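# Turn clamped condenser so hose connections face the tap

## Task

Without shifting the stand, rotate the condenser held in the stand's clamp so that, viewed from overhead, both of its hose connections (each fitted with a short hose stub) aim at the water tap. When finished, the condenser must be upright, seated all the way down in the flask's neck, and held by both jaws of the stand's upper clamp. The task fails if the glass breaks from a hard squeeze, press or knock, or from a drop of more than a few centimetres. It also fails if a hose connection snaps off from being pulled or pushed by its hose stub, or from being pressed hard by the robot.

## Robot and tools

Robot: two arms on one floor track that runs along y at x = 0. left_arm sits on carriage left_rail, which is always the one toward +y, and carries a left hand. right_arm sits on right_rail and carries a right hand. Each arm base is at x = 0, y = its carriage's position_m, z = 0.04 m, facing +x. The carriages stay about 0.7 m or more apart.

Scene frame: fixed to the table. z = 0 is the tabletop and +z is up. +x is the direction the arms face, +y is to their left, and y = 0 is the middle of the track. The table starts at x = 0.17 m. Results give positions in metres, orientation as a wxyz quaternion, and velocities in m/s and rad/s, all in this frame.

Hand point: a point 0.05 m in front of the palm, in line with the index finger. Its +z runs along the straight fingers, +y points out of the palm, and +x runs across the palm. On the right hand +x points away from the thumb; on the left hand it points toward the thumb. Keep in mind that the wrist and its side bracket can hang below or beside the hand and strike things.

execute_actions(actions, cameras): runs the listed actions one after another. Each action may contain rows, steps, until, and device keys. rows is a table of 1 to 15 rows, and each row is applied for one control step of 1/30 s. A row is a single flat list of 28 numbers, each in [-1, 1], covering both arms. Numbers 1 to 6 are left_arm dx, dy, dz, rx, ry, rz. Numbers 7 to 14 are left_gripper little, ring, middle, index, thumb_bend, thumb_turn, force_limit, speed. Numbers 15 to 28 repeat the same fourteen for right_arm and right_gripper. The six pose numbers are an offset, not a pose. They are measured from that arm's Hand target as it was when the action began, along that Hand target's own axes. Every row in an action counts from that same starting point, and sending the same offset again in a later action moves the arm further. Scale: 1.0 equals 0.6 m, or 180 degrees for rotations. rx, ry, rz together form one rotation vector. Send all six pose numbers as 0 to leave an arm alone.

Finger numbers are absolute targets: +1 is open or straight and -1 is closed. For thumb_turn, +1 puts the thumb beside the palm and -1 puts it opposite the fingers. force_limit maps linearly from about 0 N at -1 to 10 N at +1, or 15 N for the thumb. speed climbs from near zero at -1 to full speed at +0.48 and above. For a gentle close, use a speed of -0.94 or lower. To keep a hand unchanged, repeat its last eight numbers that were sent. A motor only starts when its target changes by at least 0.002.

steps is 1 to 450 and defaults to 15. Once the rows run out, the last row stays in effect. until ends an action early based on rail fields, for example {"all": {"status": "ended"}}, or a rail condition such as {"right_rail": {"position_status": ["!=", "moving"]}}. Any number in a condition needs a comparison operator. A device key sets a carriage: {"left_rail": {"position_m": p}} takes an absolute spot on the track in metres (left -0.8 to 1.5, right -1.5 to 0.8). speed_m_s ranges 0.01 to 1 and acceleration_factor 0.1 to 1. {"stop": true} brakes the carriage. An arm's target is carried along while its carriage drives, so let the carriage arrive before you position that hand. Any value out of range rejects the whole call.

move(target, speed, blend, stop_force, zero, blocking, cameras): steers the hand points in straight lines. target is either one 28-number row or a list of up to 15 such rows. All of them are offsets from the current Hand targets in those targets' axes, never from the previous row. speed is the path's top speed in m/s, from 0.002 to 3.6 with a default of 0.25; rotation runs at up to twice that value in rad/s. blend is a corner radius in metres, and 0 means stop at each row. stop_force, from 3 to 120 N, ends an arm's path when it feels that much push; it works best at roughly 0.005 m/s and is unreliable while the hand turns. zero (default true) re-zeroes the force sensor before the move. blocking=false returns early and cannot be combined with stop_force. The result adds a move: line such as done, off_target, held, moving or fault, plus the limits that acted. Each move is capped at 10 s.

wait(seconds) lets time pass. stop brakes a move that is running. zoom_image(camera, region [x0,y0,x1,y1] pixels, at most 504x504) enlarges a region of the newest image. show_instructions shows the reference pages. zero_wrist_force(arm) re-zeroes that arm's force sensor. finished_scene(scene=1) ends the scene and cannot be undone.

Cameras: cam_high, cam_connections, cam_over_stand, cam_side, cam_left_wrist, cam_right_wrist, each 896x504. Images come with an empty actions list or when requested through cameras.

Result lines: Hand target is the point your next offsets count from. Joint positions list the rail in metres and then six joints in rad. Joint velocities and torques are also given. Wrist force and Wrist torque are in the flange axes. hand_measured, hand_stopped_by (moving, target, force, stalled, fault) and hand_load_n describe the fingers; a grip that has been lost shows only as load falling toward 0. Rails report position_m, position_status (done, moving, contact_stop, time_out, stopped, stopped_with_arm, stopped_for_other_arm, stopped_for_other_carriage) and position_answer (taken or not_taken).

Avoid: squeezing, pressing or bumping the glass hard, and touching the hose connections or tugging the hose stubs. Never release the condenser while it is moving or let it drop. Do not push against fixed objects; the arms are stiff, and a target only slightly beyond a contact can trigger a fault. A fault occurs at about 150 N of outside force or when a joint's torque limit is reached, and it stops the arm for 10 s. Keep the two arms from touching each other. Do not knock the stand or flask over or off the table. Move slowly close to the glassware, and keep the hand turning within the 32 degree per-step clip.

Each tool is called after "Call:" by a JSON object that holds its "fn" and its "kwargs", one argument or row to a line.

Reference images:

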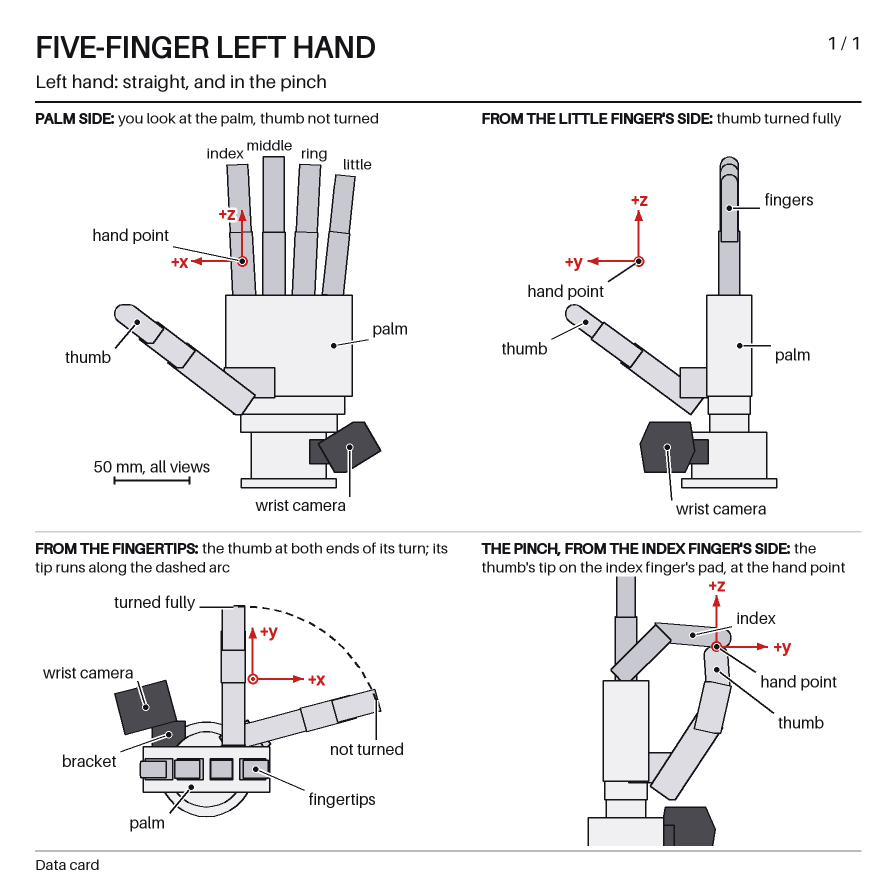

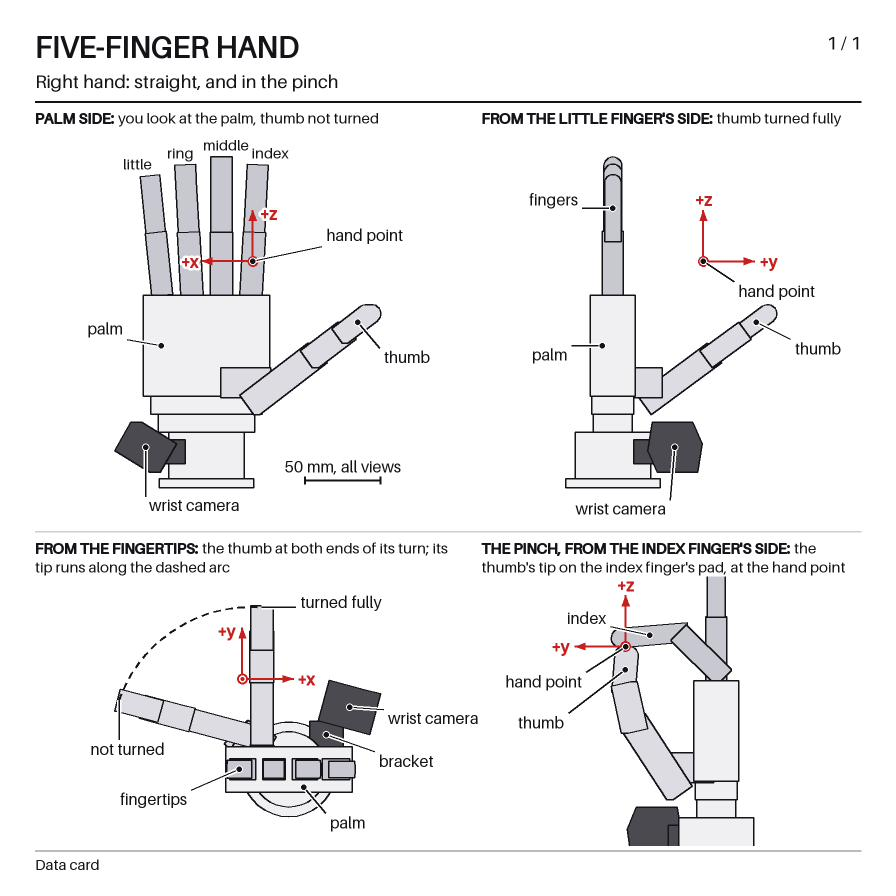

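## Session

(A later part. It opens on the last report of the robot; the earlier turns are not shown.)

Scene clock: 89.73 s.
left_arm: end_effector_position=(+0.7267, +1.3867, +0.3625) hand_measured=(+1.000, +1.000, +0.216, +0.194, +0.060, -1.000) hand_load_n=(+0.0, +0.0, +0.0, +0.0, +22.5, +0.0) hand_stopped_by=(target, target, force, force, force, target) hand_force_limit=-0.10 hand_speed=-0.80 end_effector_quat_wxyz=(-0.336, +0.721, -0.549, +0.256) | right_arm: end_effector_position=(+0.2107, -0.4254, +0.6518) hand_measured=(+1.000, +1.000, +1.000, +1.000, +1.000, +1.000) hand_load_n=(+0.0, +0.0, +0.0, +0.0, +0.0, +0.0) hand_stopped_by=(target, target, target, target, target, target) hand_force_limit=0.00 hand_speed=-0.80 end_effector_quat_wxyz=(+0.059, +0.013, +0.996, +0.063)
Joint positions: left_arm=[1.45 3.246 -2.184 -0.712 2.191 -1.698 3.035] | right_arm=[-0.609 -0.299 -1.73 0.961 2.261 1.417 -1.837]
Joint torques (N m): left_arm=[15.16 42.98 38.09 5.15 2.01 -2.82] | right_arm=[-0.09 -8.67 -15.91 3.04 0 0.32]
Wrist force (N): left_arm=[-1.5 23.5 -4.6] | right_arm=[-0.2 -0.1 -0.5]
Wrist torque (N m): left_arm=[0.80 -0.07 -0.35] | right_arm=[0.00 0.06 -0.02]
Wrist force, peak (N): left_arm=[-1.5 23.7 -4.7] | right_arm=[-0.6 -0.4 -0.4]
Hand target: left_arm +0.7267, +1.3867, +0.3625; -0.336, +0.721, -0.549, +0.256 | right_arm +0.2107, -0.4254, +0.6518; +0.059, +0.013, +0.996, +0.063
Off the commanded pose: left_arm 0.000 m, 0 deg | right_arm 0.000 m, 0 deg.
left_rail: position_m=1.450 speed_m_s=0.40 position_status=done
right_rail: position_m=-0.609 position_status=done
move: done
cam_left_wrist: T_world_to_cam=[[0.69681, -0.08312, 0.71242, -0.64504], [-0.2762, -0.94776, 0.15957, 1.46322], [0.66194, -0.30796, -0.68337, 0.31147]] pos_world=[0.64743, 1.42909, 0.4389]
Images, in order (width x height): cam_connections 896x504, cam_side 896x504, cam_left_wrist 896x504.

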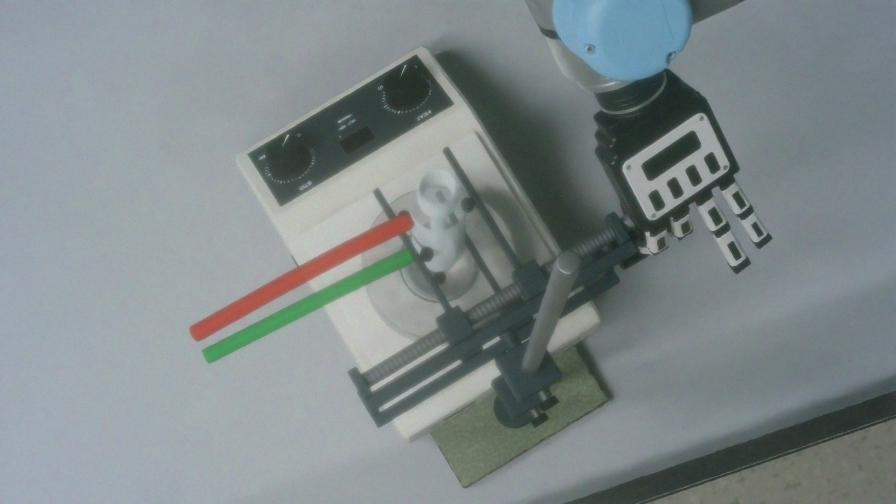

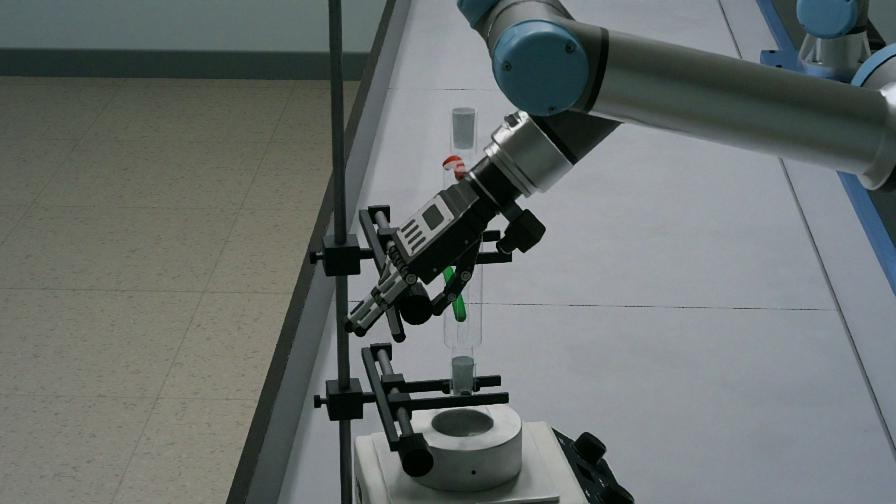

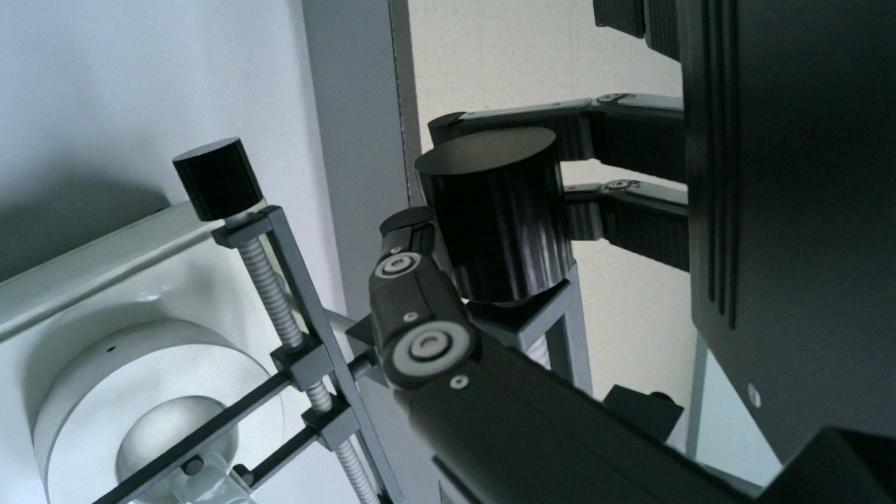

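Call:
{"fn": "execute_actions", "kwargs": {
  "actions": [
    {"rows": [[0,0.0017,0,0,0,0, 1,1,0.9,0.9,0.5,-1,-0.4,-0.3, 0,0,0,0,0,0, 1,1,1,1,1,1,0,-0.8]], "steps": 35}
  ]
}}

Call:
{"fn": "move", "kwargs": {
  "target": [
    [0.0037, -0.0017, -0.0075, 0, 0, 0, 1, 1, 0.9, 0.9, 0.5, -1, -0.4, -0.3, 0, 0, 0, 0, 0, 0, 1, 1, 1, 1, 1, 1, 0, -0.8],
    [0.0037, 0.0076, 0.0117, 0.2361, 0, 0, 1, 1, 0.9, 0.9, 0.5, -1, -0.4, -0.3, 0, 0, 0, 0, 0, 0, 1, 1, 1, 1, 1, 1, 0, -0.8],
    [0.0037, 0.0016, 0.0322, 0.4722, 0, 0, 1, 1, 0.9, 0.9, 0.5, -1, -0.4, -0.3, 0, 0, 0, 0, 0, 0, 1, 1, 1, 1, 1, 1, 0, -0.8]
  ],
  "speed": 0.12,
  "cameras": ["cam_left_wrist", "cam_side", "cam_connections"]
}}

Call:
{"fn": "zoom_image", "kwargs": {
  "camera": "cam_connections",
  "region": [370, 150, 570, 310]
}}

Scene clock: 93.50 s.
left_arm: end_effector_position=(+0.7260, +1.3865, +0.3617) hand_measured=(+1.000, +1.000, +0.900, +0.900, +0.500, -1.000) hand_load_n=(+0.0, +0.0, +0.0, +0.0, +0.0, +0.0) hand_stopped_by=(target, target, target, target, target, target) hand_force_limit=-0.40 hand_speed=-0.30 end_effector_quat_wxyz=(-0.336, +0.721, -0.549, +0.256) | right_arm: end_effector_position=(+0.2107, -0.4254, +0.6518) hand_measured=(+1.000, +1.000, +1.000, +1.000, +1.000, +1.000) hand_load_n=(+0.0, +0.0, +0.0, +0.0, +0.0, +0.0) hand_stopped_by=(target, target, target, target, target, target) hand_force_limit=0.00 hand_speed=-0.80 end_effector_quat_wxyz=(+0.059, +0.013, +0.996, +0.063)
Joint positions: left_arm=[1.45 3.245 -2.181 -0.718 2.194 -1.698 3.035] | right_arm=[-0.609 -0.299 -1.73 0.961 2.261 1.417 -1.837]
Joint torques (N m): left_arm=[-8.16 57.99 9.93 1 -2.67 -1.14] | right_arm=[0.24 -8.31 -16.23 3.05 0.1 0.36]
Wrist force (N): left_arm=[-0.2 -1.8 1.6] | right_arm=[-0.3 -0.5 -0.5]
Wrist torque (N m): left_arm=[-0.21 0.01 -0.06] | right_arm=[-0.04 0.06 -0.03]
Wrist force, peak (N): left_arm=[-1.6 24.0 -4.9] | right_arm=[-0.4 -0.2 -0.7]
Hand target: left_arm +0.7260, +1.3865, +0.3617; -0.336, +0.721, -0.549, +0.256 | right_arm +0.2107, -0.4254, +0.6518; +0.059, +0.013, +0.996, +0.063
Off the commanded pose: left_arm 0.000 m, 0 deg | right_arm 0.000 m, 0 deg.
left_rail: position_m=1.450 speed_m_s=0.40 position_status=done
right_rail: position_m=-0.609 position_status=done

Scene clock: 101.10 s.
left_arm: end_effector_position=(+0.7403, +1.3881, +0.3485) hand_measured=(+1.000, +1.000, +0.900, +0.900, +0.500, -1.000) hand_load_n=(+0.0, +0.0, +0.0, +0.0, +0.0, +0.0) hand_stopped_by=(target, target, target, target, target, target) hand_force_limit=-0.40 hand_speed=-0.30 end_effector_quat_wxyz=(+0.735, -0.305, +0.232, -0.560) | right_arm: end_effector_position=(+0.2107, -0.4254, +0.6518) hand_measured=(+1.000, +1.000, +1.000, +1.000, +1.000, +1.000) hand_load_n=(+0.0, +0.0, +0.0, +0.0, +0.0, +0.0) hand_stopped_by=(target, target, target, target, target, target) hand_force_limit=0.00 hand_speed=-0.80 end_effector_quat_wxyz=(+0.059, +0.013, +0.996, +0.063)
Joint positions: left_arm=[1.45 3.225 -2.027 -1.985 4.805 -1.701 3.274] | right_arm=[-0.609 -0.299 -1.73 0.961 2.261 1.417 -1.837]
Joint torques (N m): left_arm=[12.55 25.41 24.69 4.78 2.61 2.06] | right_arm=[-0.11 -8.71 -16.49 3.02 0.03 0.34]
Wrist force (N): left_arm=[-0.4 -2.0 5.0] | right_arm=[0.0 -0.2 -0.4]
Wrist torque (N m): left_arm=[-0.34 -0.08 -0.16] | right_arm=[-0.02 0.02 -0.01]
Wrist force, peak (N): left_arm=[-0.3 -2.3 5.3] | right_arm=[0.1 -0.5 -0.7]
Hand target: left_arm +0.7403, +1.3881, +0.3485; +0.735, -0.305, +0.232, -0.560 | right_arm +0.2107, -0.4254, +0.6518; +0.059, +0.013, +0.996, +0.063
Off the commanded pose: left_arm 0.000 m, 0 deg | right_arm 0.000 m, 0 deg.
left_rail: position_m=1.450 speed_m_s=0.40 position_status=done
right_rail: position_m=-0.609 position_status=done
move: done
cam_left_wrist: T_world_to_cam=[[-0.55898, -0.42944, 0.7093, 0.76695], [0.0256, -0.86396, -0.5029, 1.36173], [0.82878, -0.26295, 0.49394, -0.30292]] pos_world=[0.6449, 1.4262, 0.29044]
Images, in order (width x height): cam_connections 896x504, cam_side 896x504, cam_left_wrist 896x504.

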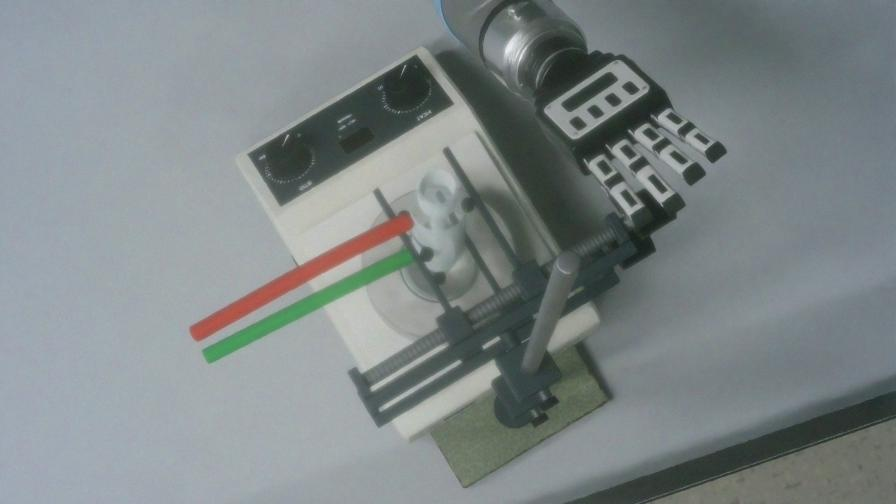

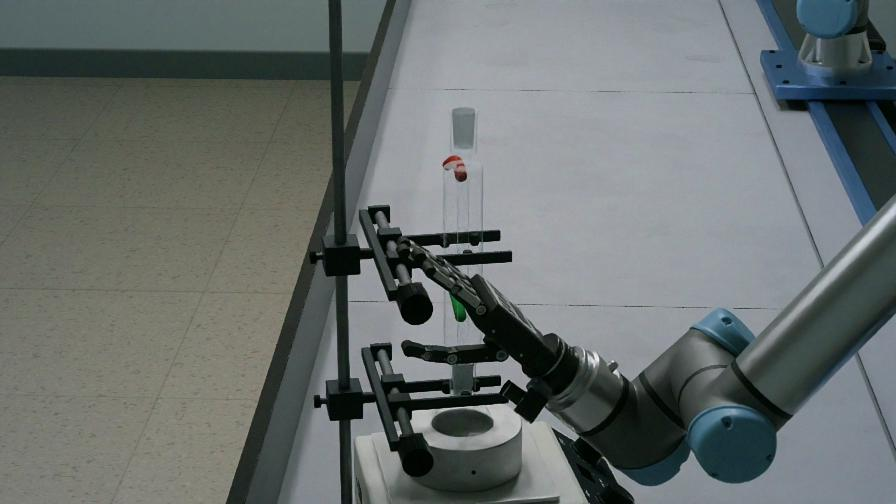

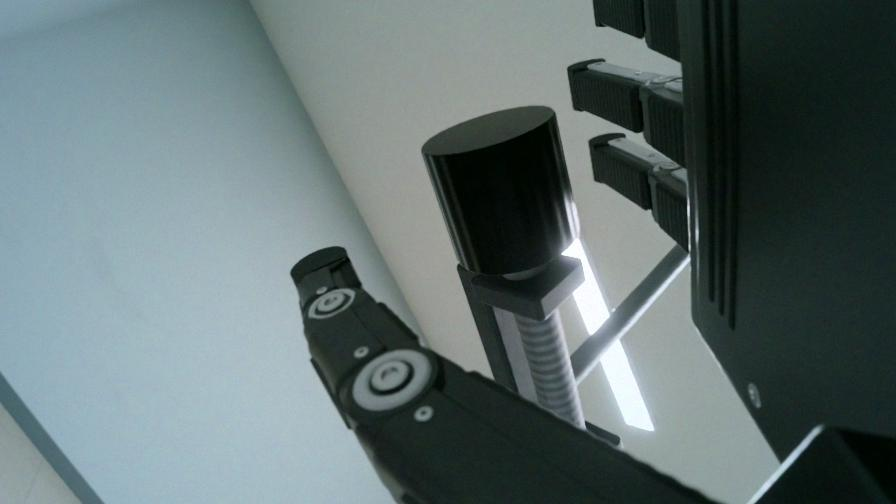

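Scaled by 2.520 from the camera's image (finer frame: 1280x720).

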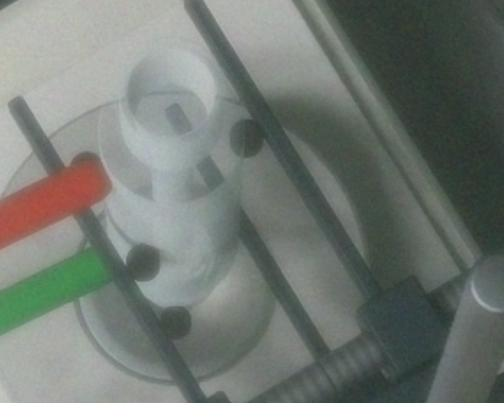

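Call:
{"fn": "execute_actions", "kwargs": {
  "actions": [
    {"rows": [[0,0,0,0,0,0, 1,1,-0.3,-0.3,-0.3,-1,-0.4,-0.8, 0,0,0,0,0,0, 1,1,1,1,1,1,0,-0.8]], "steps": 90}
  ]
}}

Scene clock: 105.67 s.
left_arm: end_effector_position=(+0.7403, +1.3881, +0.3485) hand_measured=(+1.000, +1.000, +0.330, +0.312, -0.028, -1.000) hand_load_n=(+0.0, +0.0, +3.5, +8.0, +5.5, +0.0) hand_stopped_by=(target, target, force, force, force, target) hand_force_limit=-0.40 hand_speed=-0.80 end_effector_quat_wxyz=(+0.735, -0.305, +0.232, -0.560) | right_arm: end_effector_position=(+0.2107, -0.4254, +0.6518) hand_measured=(+1.000, +1.000, +1.000, +1.000, +1.000, +1.000) hand_load_n=(+0.0, +0.0, +0.0, +0.0, -0.5, +0.0) hand_stopped_by=(target, target, target, target, target, target) hand_force_limit=0.00 hand_speed=-0.80 end_effector_quat_wxyz=(+0.059, +0.013, +0.996, +0.063)
Joint positions: left_arm=[1.45 3.225 -2.027 -1.985 4.805 -1.701 3.274] | right_arm=[-0.609 -0.299 -1.73 0.961 2.261 1.417 -1.837]
Joint torques (N m): left_arm=[4.23 26.49 4.71 1.46 -2.35 2.04] | right_arm=[-0.05 -8.95 -16.59 3.02 0.11 0.42]
Wrist force (N): left_arm=[0.5 -5.9 16.8] | right_arm=[-0.2 0.1 -0.4]
Wrist torque (N m): left_arm=[-0.65 0.10 -0.10] | right_arm=[0.03 0.06 -0.02]
Wrist force, peak (N): left_arm=[0.5 -8.2 18.3] | right_arm=[-0.6 -0.1 -0.5]
Hand target: left_arm +0.7403, +1.3881, +0.3485; +0.735, -0.305, +0.232, -0.560 | right_arm +0.2107, -0.4254, +0.6518; +0.059, +0.013, +0.996, +0.063
Off the commanded pose: left_arm 0.000 m, 0 deg | right_arm 0.000 m, 0 deg.
left_rail: position_m=1.450 speed_m_s=0.40 position_status=done
right_rail: position_m=-0.609 position_status=done

Call:
{"fn": "move", "kwargs": {
  "target": [0, -0.0185, -0.0083, -0.2222, 0, 0, 1, 1, -0.3, -0.3, -0.3, -1, -0.4, -0.8, 0, 0, 0, 0, 0, 0, 1, 1, 1, 1, 1, 1, 0, -0.8],
  "speed": 0.1,
  "cameras": ["cam_left_wrist", "cam_connections"]
}}

Call:
{"fn": "zoom_image", "kwargs": {
  "camera": "cam_connections",
  "region": [370, 150, 570, 310]
}}

Scene clock: 110.23 s.
left_arm: end_effector_position=(+0.7293, +1.3851, +0.3529) hand_measured=(+1.000, +1.000, +0.330, +0.312, -0.026, -1.000) hand_load_n=(+0.0, +0.0, +0.0, +0.0, +11.0, +0.5) hand_stopped_by=(target, target, force, force, force, target) hand_force_limit=-0.40 hand_speed=-0.80 end_effector_quat_wxyz=(+0.587, -0.537, +0.410, -0.446) | right_arm: end_effector_position=(+0.2107, -0.4254, +0.6518) hand_measured=(+1.000, +1.000, +1.000, +1.000, +1.000, +1.000) hand_load_n=(+0.0, +0.0, +0.0, +0.0, +0.0, +0.0) hand_stopped_by=(target, target, target, target, target, target) hand_force_limit=0.00 hand_speed=-0.80 end_effector_quat_wxyz=(+0.059, +0.013, +0.996, +0.063)
Joint positions: left_arm=[1.45 3.206 -1.781 -1.693 3.562 -1.775 3.16] | right_arm=[-0.609 -0.299 -1.73 0.961 2.261 1.417 -1.837]
Joint torques (N m): left_arm=[13.11 26.69 37.8 4.1 -2.46 -2.53] | right_arm=[0.18 -8.95 -16.5 3.03 0.07 0.47]
Wrist force (N): left_arm=[-0.5 8.7 -4.2] | right_arm=[-0.6 -0.3 0.0]
Wrist torque (N m): left_arm=[0.23 -0.17 -0.23] | right_arm=[-0.05 0.10 -0.05]
Wrist force, peak (N): left_arm=[0.2 -6.0 16.9] | right_arm=[0.1 -0.4 -0.8]
Hand target: left_arm +0.7293, +1.3851, +0.3529; +0.587, -0.538, +0.410, -0.446 | right_arm +0.2107, -0.4254, +0.6518; +0.059, +0.013, +0.996, +0.063
Off the commanded pose: left_arm 0.000 m, 0 deg | right_arm 0.000 m, 0 deg.
left_rail: position_m=1.450 speed_m_s=0.40 position_status=done
right_rail: position_m=-0.609 position_status=done
move: done
cam_left_wrist: T_world_to_cam=[[0.02761, -0.26792, 0.96304, 0.01538], [-0.23923, -0.93719, -0.25387, 1.56819], [0.97057, -0.22338, -0.08997, -0.24899]] pos_world=[0.61639, 1.41818, 0.36091]
Images, in order (width x height): cam_connections 896x504, cam_left_wrist 896x504.

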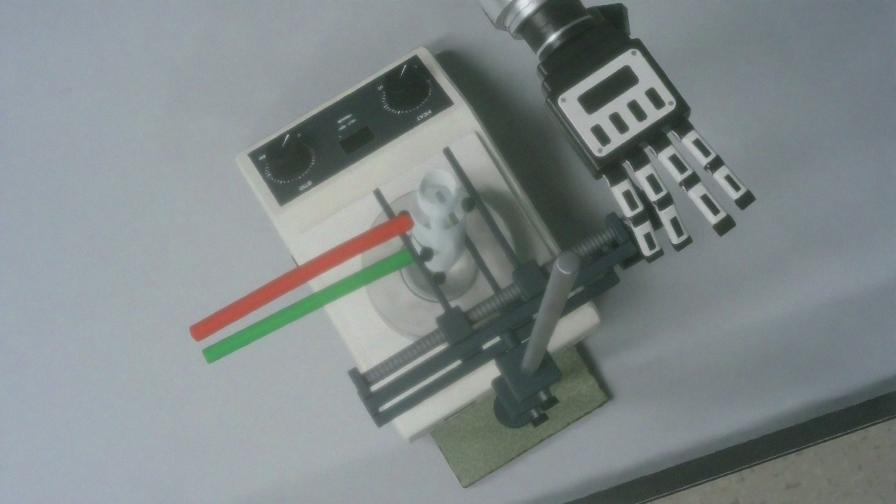

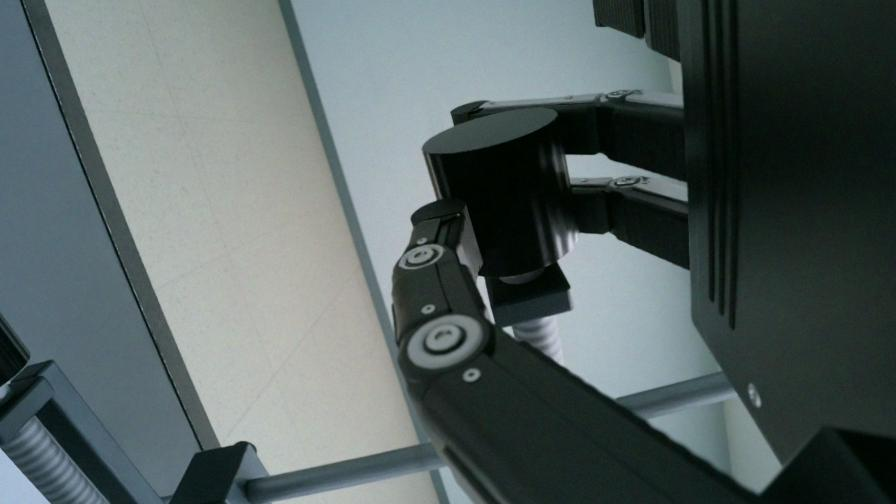

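Scaled by 2.520 from the camera's image (finer frame: 1280x720).

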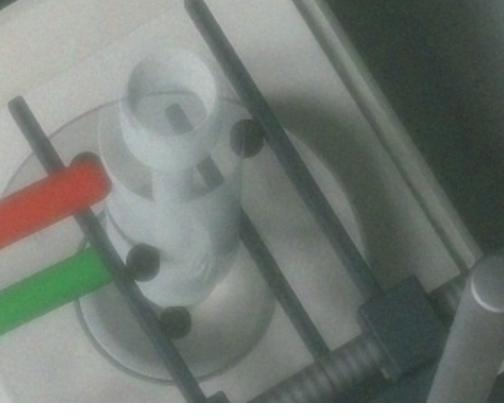

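Call:
{"fn": "execute_actions", "kwargs": {
  "actions": [
    {"rows": [[0,0.0007,0,0,0,0, 1,1,-0.35,-0.35,-0.3,-1,-0.2,-0.8, 0,0,0,0,0,0, 1,1,1,1,1,1,0,-0.8]], "steps": 30}
  ]
}}

Call:
{"fn": "move", "kwargs": {
  "target": [0, -0.0172, -0.0087, -0.2222, 0, 0, 1, 1, -0.35, -0.35, -0.3, -1, -0.2, -0.8, 0, 0, 0, 0, 0, 0, 1, 1, 1, 1, 1, 1, 0, -0.8],
  "speed": 0.1,
  "cameras": ["cam_left_wrist", "cam_connections"]
}}

Call:
{"fn": "zoom_image", "kwargs": {
  "camera": "cam_connections",
  "region": [370, 150, 570, 310]
}}

Scene clock: 112.87 s.
left_arm: end_effector_position=(+0.7294, +1.3851, +0.3524) hand_measured=(+1.000, +1.000, +0.314, +0.278, -0.026, -1.000) hand_load_n=(+0.0, +0.0, +3.5, +9.5, +11.5, +0.0) hand_stopped_by=(target, target, force, force, force, target) hand_force_limit=-0.20 hand_speed=-0.80 end_effector_quat_wxyz=(+0.587, -0.538, +0.410, -0.446) | right_arm: end_effector_position=(+0.2107, -0.4254, +0.6518) hand_measured=(+1.000, +1.000, +1.000, +1.000, +1.000, +1.000) hand_load_n=(+0.0, +0.0, +0.0, +0.0, -0.5, +0.0) hand_stopped_by=(target, target, target, target, target, target) hand_force_limit=0.00 hand_speed=-0.80 end_effector_quat_wxyz=(+0.059, +0.013, +0.996, +0.063)
Joint positions: left_arm=[1.45 3.206 -1.781 -1.693 3.563 -1.775 3.16] | right_arm=[-0.609 -0.299 -1.73 0.961 2.261 1.417 -1.837]
Joint torques (N m): left_arm=[7.4 19.19 9.14 0.69 -1.41 -0.82] | right_arm=[-0.05 -9.23 -17.28 3.06 0.18 0.43]
Wrist force (N): left_arm=[1.4 -5.7 5.1] | right_arm=[0.0 -0.1 -0.2]
Wrist torque (N m): left_arm=[-0.39 -0.11 0.01] | right_arm=[0.00 0.03 -0.01]
Wrist force, peak (N): left_arm=[-0.4 8.9 -4.6] | right_arm=[-0.3 -0.5 -0.5]
Hand target: left_arm +0.7294, +1.3851, +0.3524; +0.587, -0.538, +0.410, -0.446 | right_arm +0.2107, -0.4254, +0.6518; +0.059, +0.013, +0.996, +0.063
Off the commanded pose: left_arm 0.000 m, 0 deg | right_arm 0.000 m, 0 deg.
left_rail: position_m=1.450 speed_m_s=0.40 position_status=done
right_rail: position_m=-0.609 position_status=done

Scene clock: 117.00 s.
left_arm: end_effector_position=(+0.7235, +1.3835, +0.3623) hand_measured=(+1.000, +1.000, +0.314, +0.278, -0.022, -1.000) hand_load_n=(+0.0, +0.0, +0.0, +0.0, +21.5, +0.0) hand_stopped_by=(target, target, force, force, force, target) hand_force_limit=-0.20 hand_speed=-0.80 end_effector_quat_wxyz=(-0.367, +0.706, -0.538, +0.279) | right_arm: end_effector_position=(+0.2107, -0.4254, +0.6518) hand_measured=(+1.000, +1.000, +1.000, +1.000, +1.000, +1.000) hand_load_n=(+0.0, +0.5, +0.0, +0.0, +0.0, +0.0) hand_stopped_by=(target, target, target, target, target, target) hand_force_limit=0.00 hand_speed=-0.80 end_effector_quat_wxyz=(+0.059, +0.013, +0.996, +0.063)
Joint positions: left_arm=[1.45 3.235 -2.094 -0.88 2.355 -1.715 3.041] | right_arm=[-0.609 -0.299 -1.73 0.961 2.261 1.417 -1.837]
Joint torques (N m): left_arm=[16.21 39.31 37.06 4.66 1.96 -2.72] | right_arm=[-0.16 -9.7 -16.89 3.01 0.12 0.49]
Wrist force (N): left_arm=[-1.7 21.9 -7.5] | right_arm=[-0.4 0.0 -0.3]
Wrist torque (N m): left_arm=[0.83 -0.08 -0.38] | right_arm=[0.02 0.08 -0.02]
Wrist force, peak (N): left_arm=[-1.7 21.9 -7.5] | right_arm=[-0.1 -0.3 -0.9]
Hand target: left_arm +0.7235, +1.3835, +0.3623; -0.367, +0.706, -0.538, +0.279 | right_arm +0.2107, -0.4254, +0.6518; +0.059, +0.013, +0.996, +0.063
Off the commanded pose: left_arm 0.000 m, 0 deg | right_arm 0.000 m, 0 deg.
left_rail: position_m=1.450 speed_m_s=0.40 position_status=done
right_rail: position_m=-0.609 position_status=done
move: done
cam_left_wrist: T_world_to_cam=[[0.63451, -0.10033, 0.76637, -0.59362], [-0.2878, -0.95091, 0.11379, 1.48867], [0.71733, -0.29276, -0.63224, 0.23285]] pos_world=[0.63806, 1.42419, 0.43276]
Images, in order (width x height): cam_connections 896x504, cam_left_wrist 896x504.

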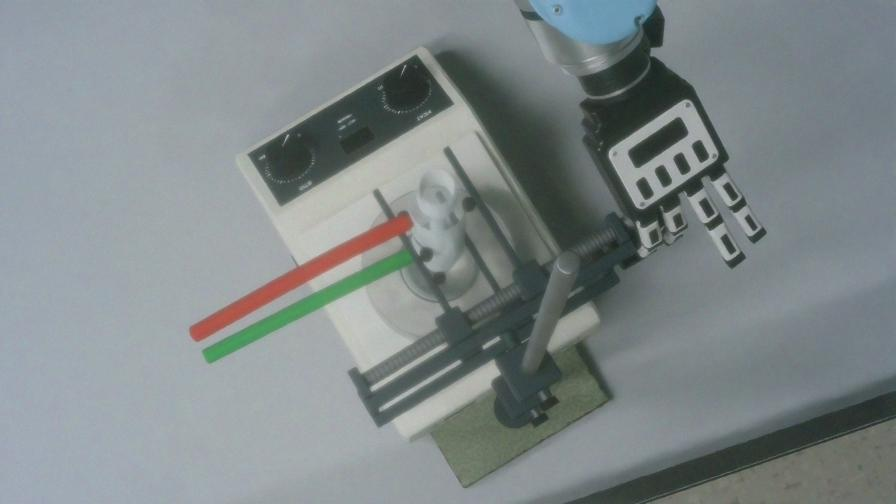

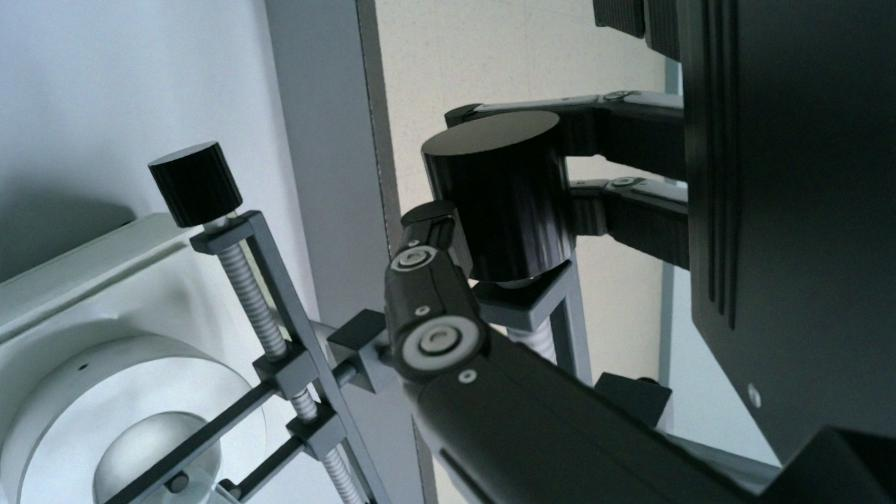

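Scaled by 2.520 from the camera's image (finer frame: 1280x720).

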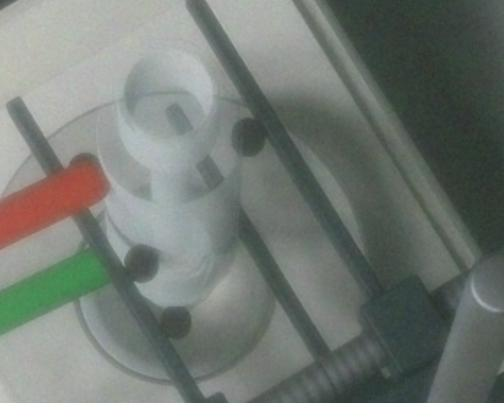

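Call:
{"fn": "execute_actions", "kwargs": {
  "actions": [
    {"rows": [[0,0.0007,0,0,0,0, 1,1,1,1,1,-1,-0.4,-0.3, 0,0,0,0,0,0, 1,1,1,1,1,1,0,-0.8]], "steps": 40}
  ]
}}

Call:
{"fn": "move", "kwargs": {
  "target": [0, 0, -0.3, 0, 0, 0, 1, 1, 1, 1, 1, -1, -0.4, -0.3, 0, 0, 0, 0, 0, 0, 1, 1, 1, 1, 1, 1, 0, -0.8],
  "speed": 0.15,
  "cameras": ["cam_left_wrist", "cam_side", "cam_connections", "cam_over_stand"]
}}

Call:
{"fn": "zoom_image", "kwargs": {
  "camera": "cam_connections",
  "region": [370, 150, 570, 310]
}}

Call:
{"fn": "zoom_image", "kwargs": {
  "camera": "cam_side",
  "region": [350, 200, 520, 340]
}}

Scene clock: 119.70 s.
left_arm: end_effector_position=(+0.7233, +1.3834, +0.3619) hand_measured=(+1.000, +1.000, +1.000, +1.000, +1.000, -1.000) hand_load_n=(+0.0, +0.0, +0.0, +0.0, +0.5, +0.0) hand_stopped_by=(target, target, target, target, target, target) hand_force_limit=-0.40 hand_speed=-0.30 end_effector_quat_wxyz=(-0.367, +0.706, -0.538, +0.279) | right_arm: end_effector_position=(+0.2107, -0.4254, +0.6518) hand_measured=(+1.000, +1.000, +1.000, +1.000, +1.000, +1.000) hand_load_n=(+0.0, +0.0, +0.0, +0.0, +0.0, +0.0) hand_stopped_by=(target, target, target, target, target, target) hand_force_limit=0.00 hand_speed=-0.80 end_effector_quat_wxyz=(+0.059, +0.013, +0.996, +0.063)
Joint positions: left_arm=[1.45 3.235 -2.093 -0.882 2.356 -1.715 3.041] | right_arm=[-0.609 -0.299 -1.73 0.961 2.261 1.417 -1.837]
Joint torques (N m): left_arm=[-6.79 54.73 11 -1.52 -2.79 1.14] | right_arm=[-0.03 -9.67 -17.22 3.04 0.16 0.52]
Wrist force (N): left_arm=[-0.3 -2.0 1.3] | right_arm=[-0.2 -0.1 -0.2]
Wrist torque (N m): left_arm=[-0.20 0.01 -0.07] | right_arm=[-0.01 0.05 -0.02]
Wrist force, peak (N): left_arm=[-1.8 22.0 -7.6] | right_arm=[0.0 -0.7 -0.5]
Hand target: left_arm +0.7233, +1.3834, +0.3619; -0.367, +0.706, -0.538, +0.279 | right_arm +0.2107, -0.4254, +0.6518; +0.059, +0.013, +0.996, +0.063
Off the commanded pose: left_arm 0.000 m, 0 deg | right_arm 0.000 m, 0 deg.
left_rail: position_m=1.450 speed_m_s=0.40 position_status=done
right_rail: position_m=-0.609 position_status=done

Scene clock: 121.47 s.
left_arm: end_effector_position=(+0.5814, +1.3442, +0.4651) hand_measured=(+1.000, +1.000, +1.000, +1.000, +1.000, -1.000) hand_load_n=(+0.0, +0.0, +0.0, +0.0, +0.0, +0.0) hand_stopped_by=(target, target, target, target, target, target) hand_force_limit=-0.40 hand_speed=-0.30 end_effector_quat_wxyz=(-0.367, +0.706, -0.538, +0.279) | right_arm: end_effector_position=(+0.2107, -0.4254, +0.6518) hand_measured=(+1.000, +1.000, +1.000, +1.000, +1.000, +1.000) hand_load_n=(+0.0, +0.0, +0.0, +0.0, +0.0, +0.0) hand_stopped_by=(target, target, target, target, target, target) hand_force_limit=0.00 hand_speed=-0.80 end_effector_quat_wxyz=(+0.059, +0.013, +0.996, +0.063)
Joint positions: left_arm=[1.45 3.17 -1.786 -1.041 2.202 -1.767 3.003] | right_arm=[-0.609 -0.299 -1.73 0.961 2.261 1.417 -1.837]
Joint torques (N m): left_arm=[-7.98 39.65 11.63 -1.57 -2.73 -2.24] | right_arm=[-0.26 -9.13 -17.44 3.08 0.12 0.45]
Wrist force (N): left_arm=[-0.3 -1.9 1.0] | right_arm=[-0.4 0.1 -0.2]
Wrist torque (N m): left_arm=[-0.17 0.00 -0.08] | right_arm=[0.02 0.08 -0.03]
Wrist force, peak (N): left_arm=[-0.3 -2.3 1.3] | right_arm=[-0.4 0.0 -0.7]
Hand target: left_arm +0.5812, +1.3441, +0.4653; -0.367, +0.706, -0.538, +0.279 | right_arm +0.2107, -0.4254, +0.6518; +0.059, +0.013, +0.996, +0.063
Off the commanded pose: left_arm 0.000 m, 0 deg | right_arm 0.000 m, 0 deg.
left_rail: position_m=1.450 speed_m_s=0.40 position_status=done
right_rail: position_m=-0.609 position_status=done
move: done
cam_left_wrist: T_world_to_cam=[[0.63461, -0.10037, 0.76628, -0.5862], [-0.28781, -0.9509, 0.1138, 1.39868], [0.71724, -0.29277, -0.63234, 0.38844]] pos_world=[0.49596, 1.38489, 0.53565]
Images, in order (width x height): cam_connections 896x504, cam_over_stand 896x504, cam_side 896x504, cam_left_wrist 896x504.

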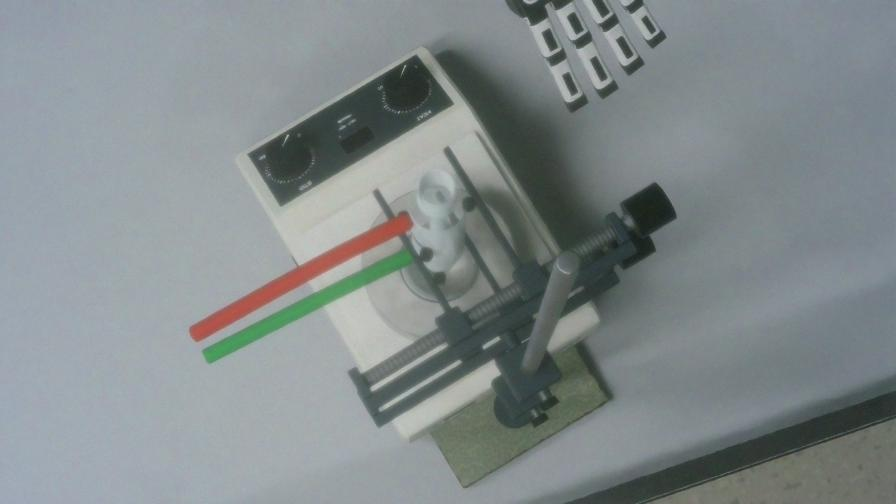

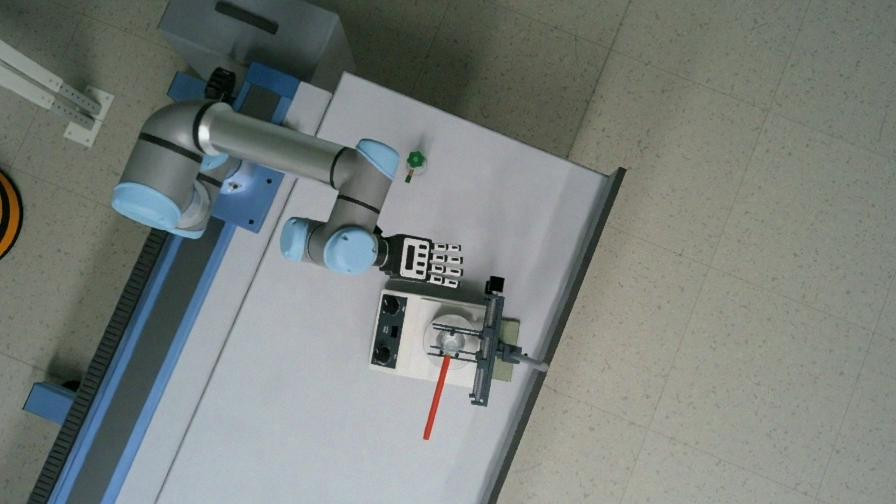

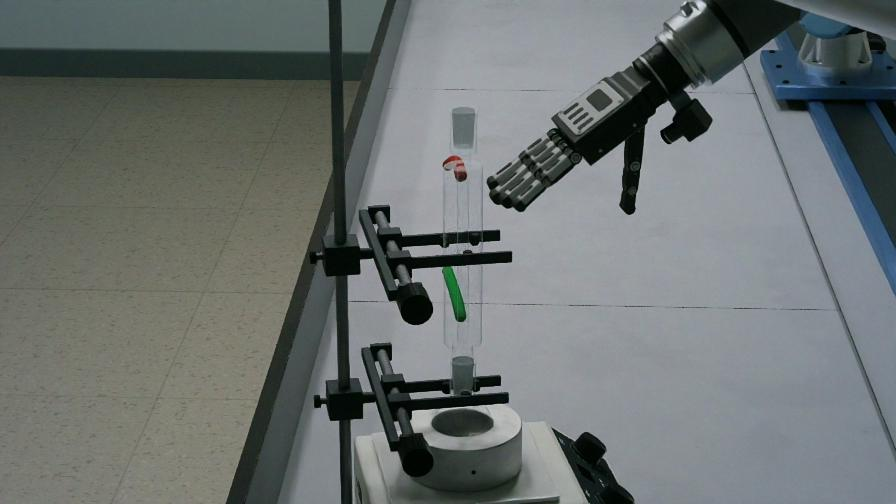

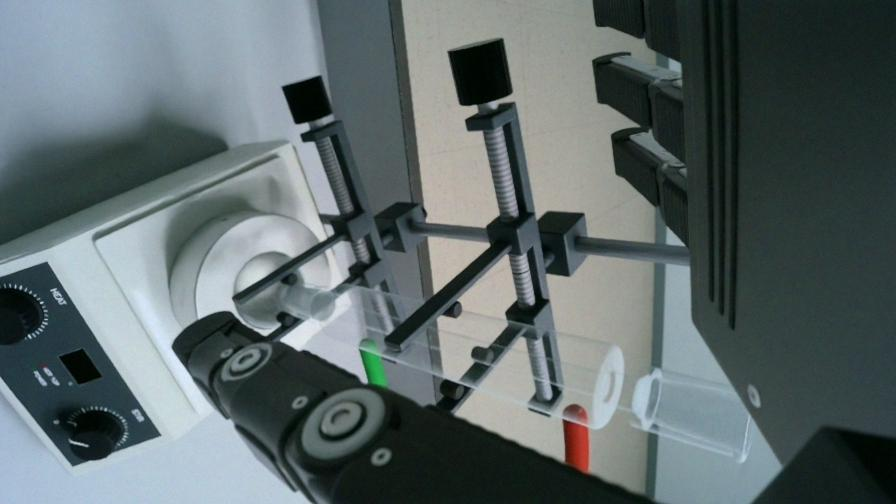

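Scaled by 2.520 from the camera's image (finer frame: 1280x720).

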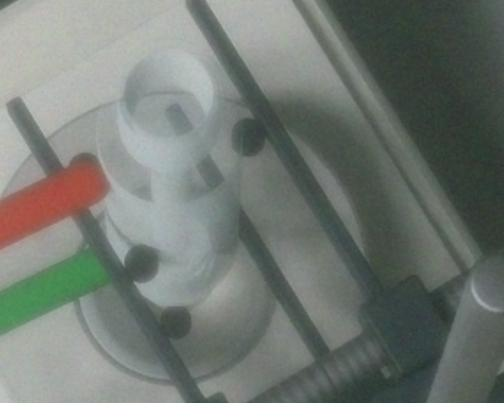

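Scaled by 2.965 from the camera's image (finer frame: 1280x720).

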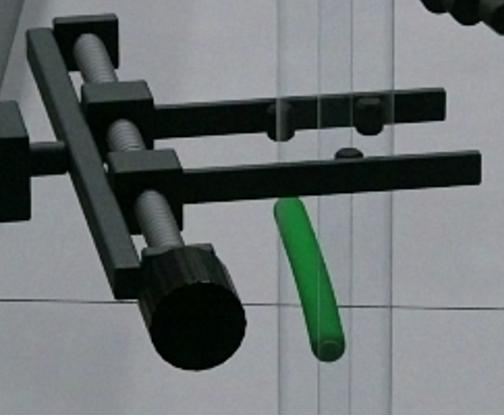

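Call:
{"fn": "move", "kwargs": {
  "target": [0.0928, -0.0388, -0.3358, 0.002, -0.285, 0.411, 1, 1, 1, 1, 1, -1, -0.4, -0.3, 0, 0, 0, 0, 0, 0, 1, 1, 1, 1, 1, 1, 0, -0.8],
  "speed": 0.25
}}

Call:
{"fn": "execute_actions", "kwargs": {
  "actions": [
    {"left_rail": {"position_m": 1.2}, "steps": 150, "until": {"left_rail": {"position_status": ["!=", "moving"]}}}
  ],
  "cameras": ["cam_over_stand", "cam_left_wrist"]
}}

Scene clock: 125.93 s.
left_arm: end_effector_position=(+0.5153, +1.2965, +0.5330) hand_measured=(+1.000, +1.000, +1.000, +1.000, +1.000, -1.000) hand_load_n=(+0.0, +0.0, +0.0, +0.0, +0.0, +0.0) hand_stopped_by=(target, target, target, target, target, target) hand_force_limit=-0.40 hand_speed=-0.30 end_effector_quat_wxyz=(+0.546, -0.541, +0.639, +0.007) | right_arm: end_effector_position=(+0.2107, -0.4254, +0.6518) hand_measured=(+1.000, +1.000, +1.000, +1.000, +1.000, +1.000) hand_load_n=(+0.0, +0.0, +0.0, +0.0, +0.0, +0.0) hand_stopped_by=(target, target, target, target, target, target) hand_force_limit=0.00 hand_speed=-0.80 end_effector_quat_wxyz=(+0.059, +0.013, +0.996, +0.063)
Joint positions: left_arm=[1.45 2.736 -2.038 -0.63 1.876 -2.54 3.327] | right_arm=[-0.609 -0.299 -1.73 0.961 2.261 1.417 -1.837]
Joint torques (N m): left_arm=[11.88 48.87 9.33 0.23 1.71 -2.21] | right_arm=[0.24 -10.12 -17.63 3 0.12 0.53]
Wrist force (N): left_arm=[-2.5 -2.3 1.7] | right_arm=[-0.1 -0.1 -0.4]
Wrist torque (N m): left_arm=[-0.32 0.20 -0.05] | right_arm=[0.00 0.03 -0.01]
Wrist force, peak (N): left_arm=[-2.6 -2.2 2.2] | right_arm=[-0.4 -0.1 -0.8]
Hand target: left_arm +0.5153, +1.2966, +0.5330; +0.546, -0.541, +0.639, +0.007 (not the last commanded pose) | right_arm +0.2107, -0.4254, +0.6518; +0.059, +0.013, +0.996, +0.063
Off the commanded pose: left_arm 0.104 m, 45 deg | right_arm 0.000 m, 0 deg.
left_rail: position_m=1.450 speed_m_s=0.40 position_status=done
right_rail: position_m=-0.609 position_status=done
move: held (left_arm; a check stopped the path); limits=held
pose unreachable (left arm): on one or more control steps of this call, first in action 0 (counted from 0), this arm could not follow its commanded pose, so it was not sent that pose on those steps. It may still have moved: this result reports where it is.
cause: moving toward the commanded pose would bring two parts of the arm too close to each other (joints 5 (wrist 1) to 7 (wrist 3) lie between them).

Scene clock: 127.50 s.
left_arm: end_effector_position=(+0.5153, +1.0466, +0.5330) hand_measured=(+1.000, +1.000, +1.000, +1.000, +1.000, -1.000) hand_load_n=(+0.0, +0.0, +0.0, +0.0, +0.0, +0.0) hand_stopped_by=(target, target, target, target, target, target) hand_force_limit=-0.40 hand_speed=-0.30 end_effector_quat_wxyz=(+0.546, -0.541, +0.639, +0.007) | right_arm: end_effector_position=(+0.2107, -0.4254, +0.6518) hand_measured=(+1.000, +1.000, +1.000, +1.000, +1.000, +1.000) hand_load_n=(+0.0, +0.0, +0.0, -0.5, +0.0, +0.0) hand_stopped_by=(target, target, target, target, target, target) hand_force_limit=0.00 hand_speed=-0.80 end_effector_quat_wxyz=(+0.059, +0.013, +0.996, +0.063)
Joint positions: left_arm=[1.2 2.736 -2.038 -0.63 1.876 -2.54 3.327] | right_arm=[-0.609 -0.299 -1.73 0.961 2.261 1.417 -1.837]
Joint torques (N m): left_arm=[-1.56 46.6 11.01 -0.73 0.48 -2.11] | right_arm=[-0.1 -9.75 -17.23 3.12 0.13 0.5]
Wrist force (N): left_arm=[-2.5 -2.2 1.6] | right_arm=[-0.3 0.1 -0.3]
Wrist torque (N m): left_arm=[-0.30 0.20 -0.05] | right_arm=[0.02 0.07 -0.02]
Wrist force, peak (N): left_arm=[-3.2 -1.6 2.5] | right_arm=[-0.7 0.1 -0.6]
Hand target: left_arm +0.5153, +1.0466, +0.5330; +0.546, -0.541, +0.639, +0.007 (not the last commanded pose) | right_arm +0.2107, -0.4254, +0.6518; +0.059, +0.013, +0.996, +0.063
Off the commanded pose: left_arm 0.104 m, 45 deg | right_arm 0.000 m, 0 deg.
left_rail: position_m=1.200 speed_m_s=0.40 position_status=done
right_rail: position_m=-0.609 position_status=done
cam_left_wrist: T_world_to_cam=[[0.74986, -0.55626, 0.35817, 0.0091], [-0.33877, -0.78785, -0.51432, 1.27937], [0.56828, 0.26433, -0.77922, -0.03642]] pos_world=[0.44729, 1.02264, 0.62636]

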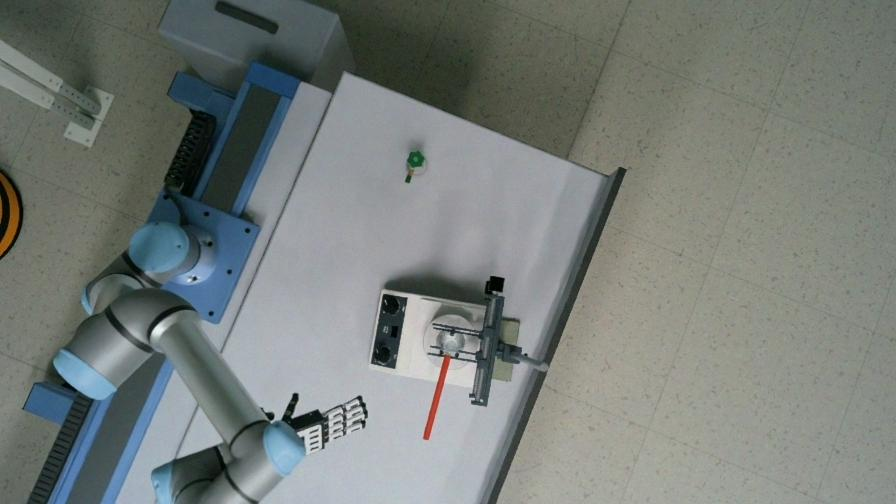

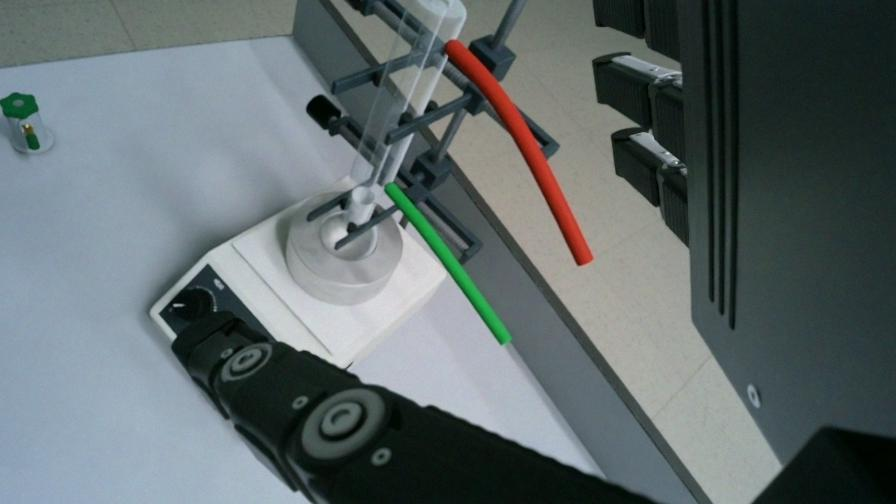

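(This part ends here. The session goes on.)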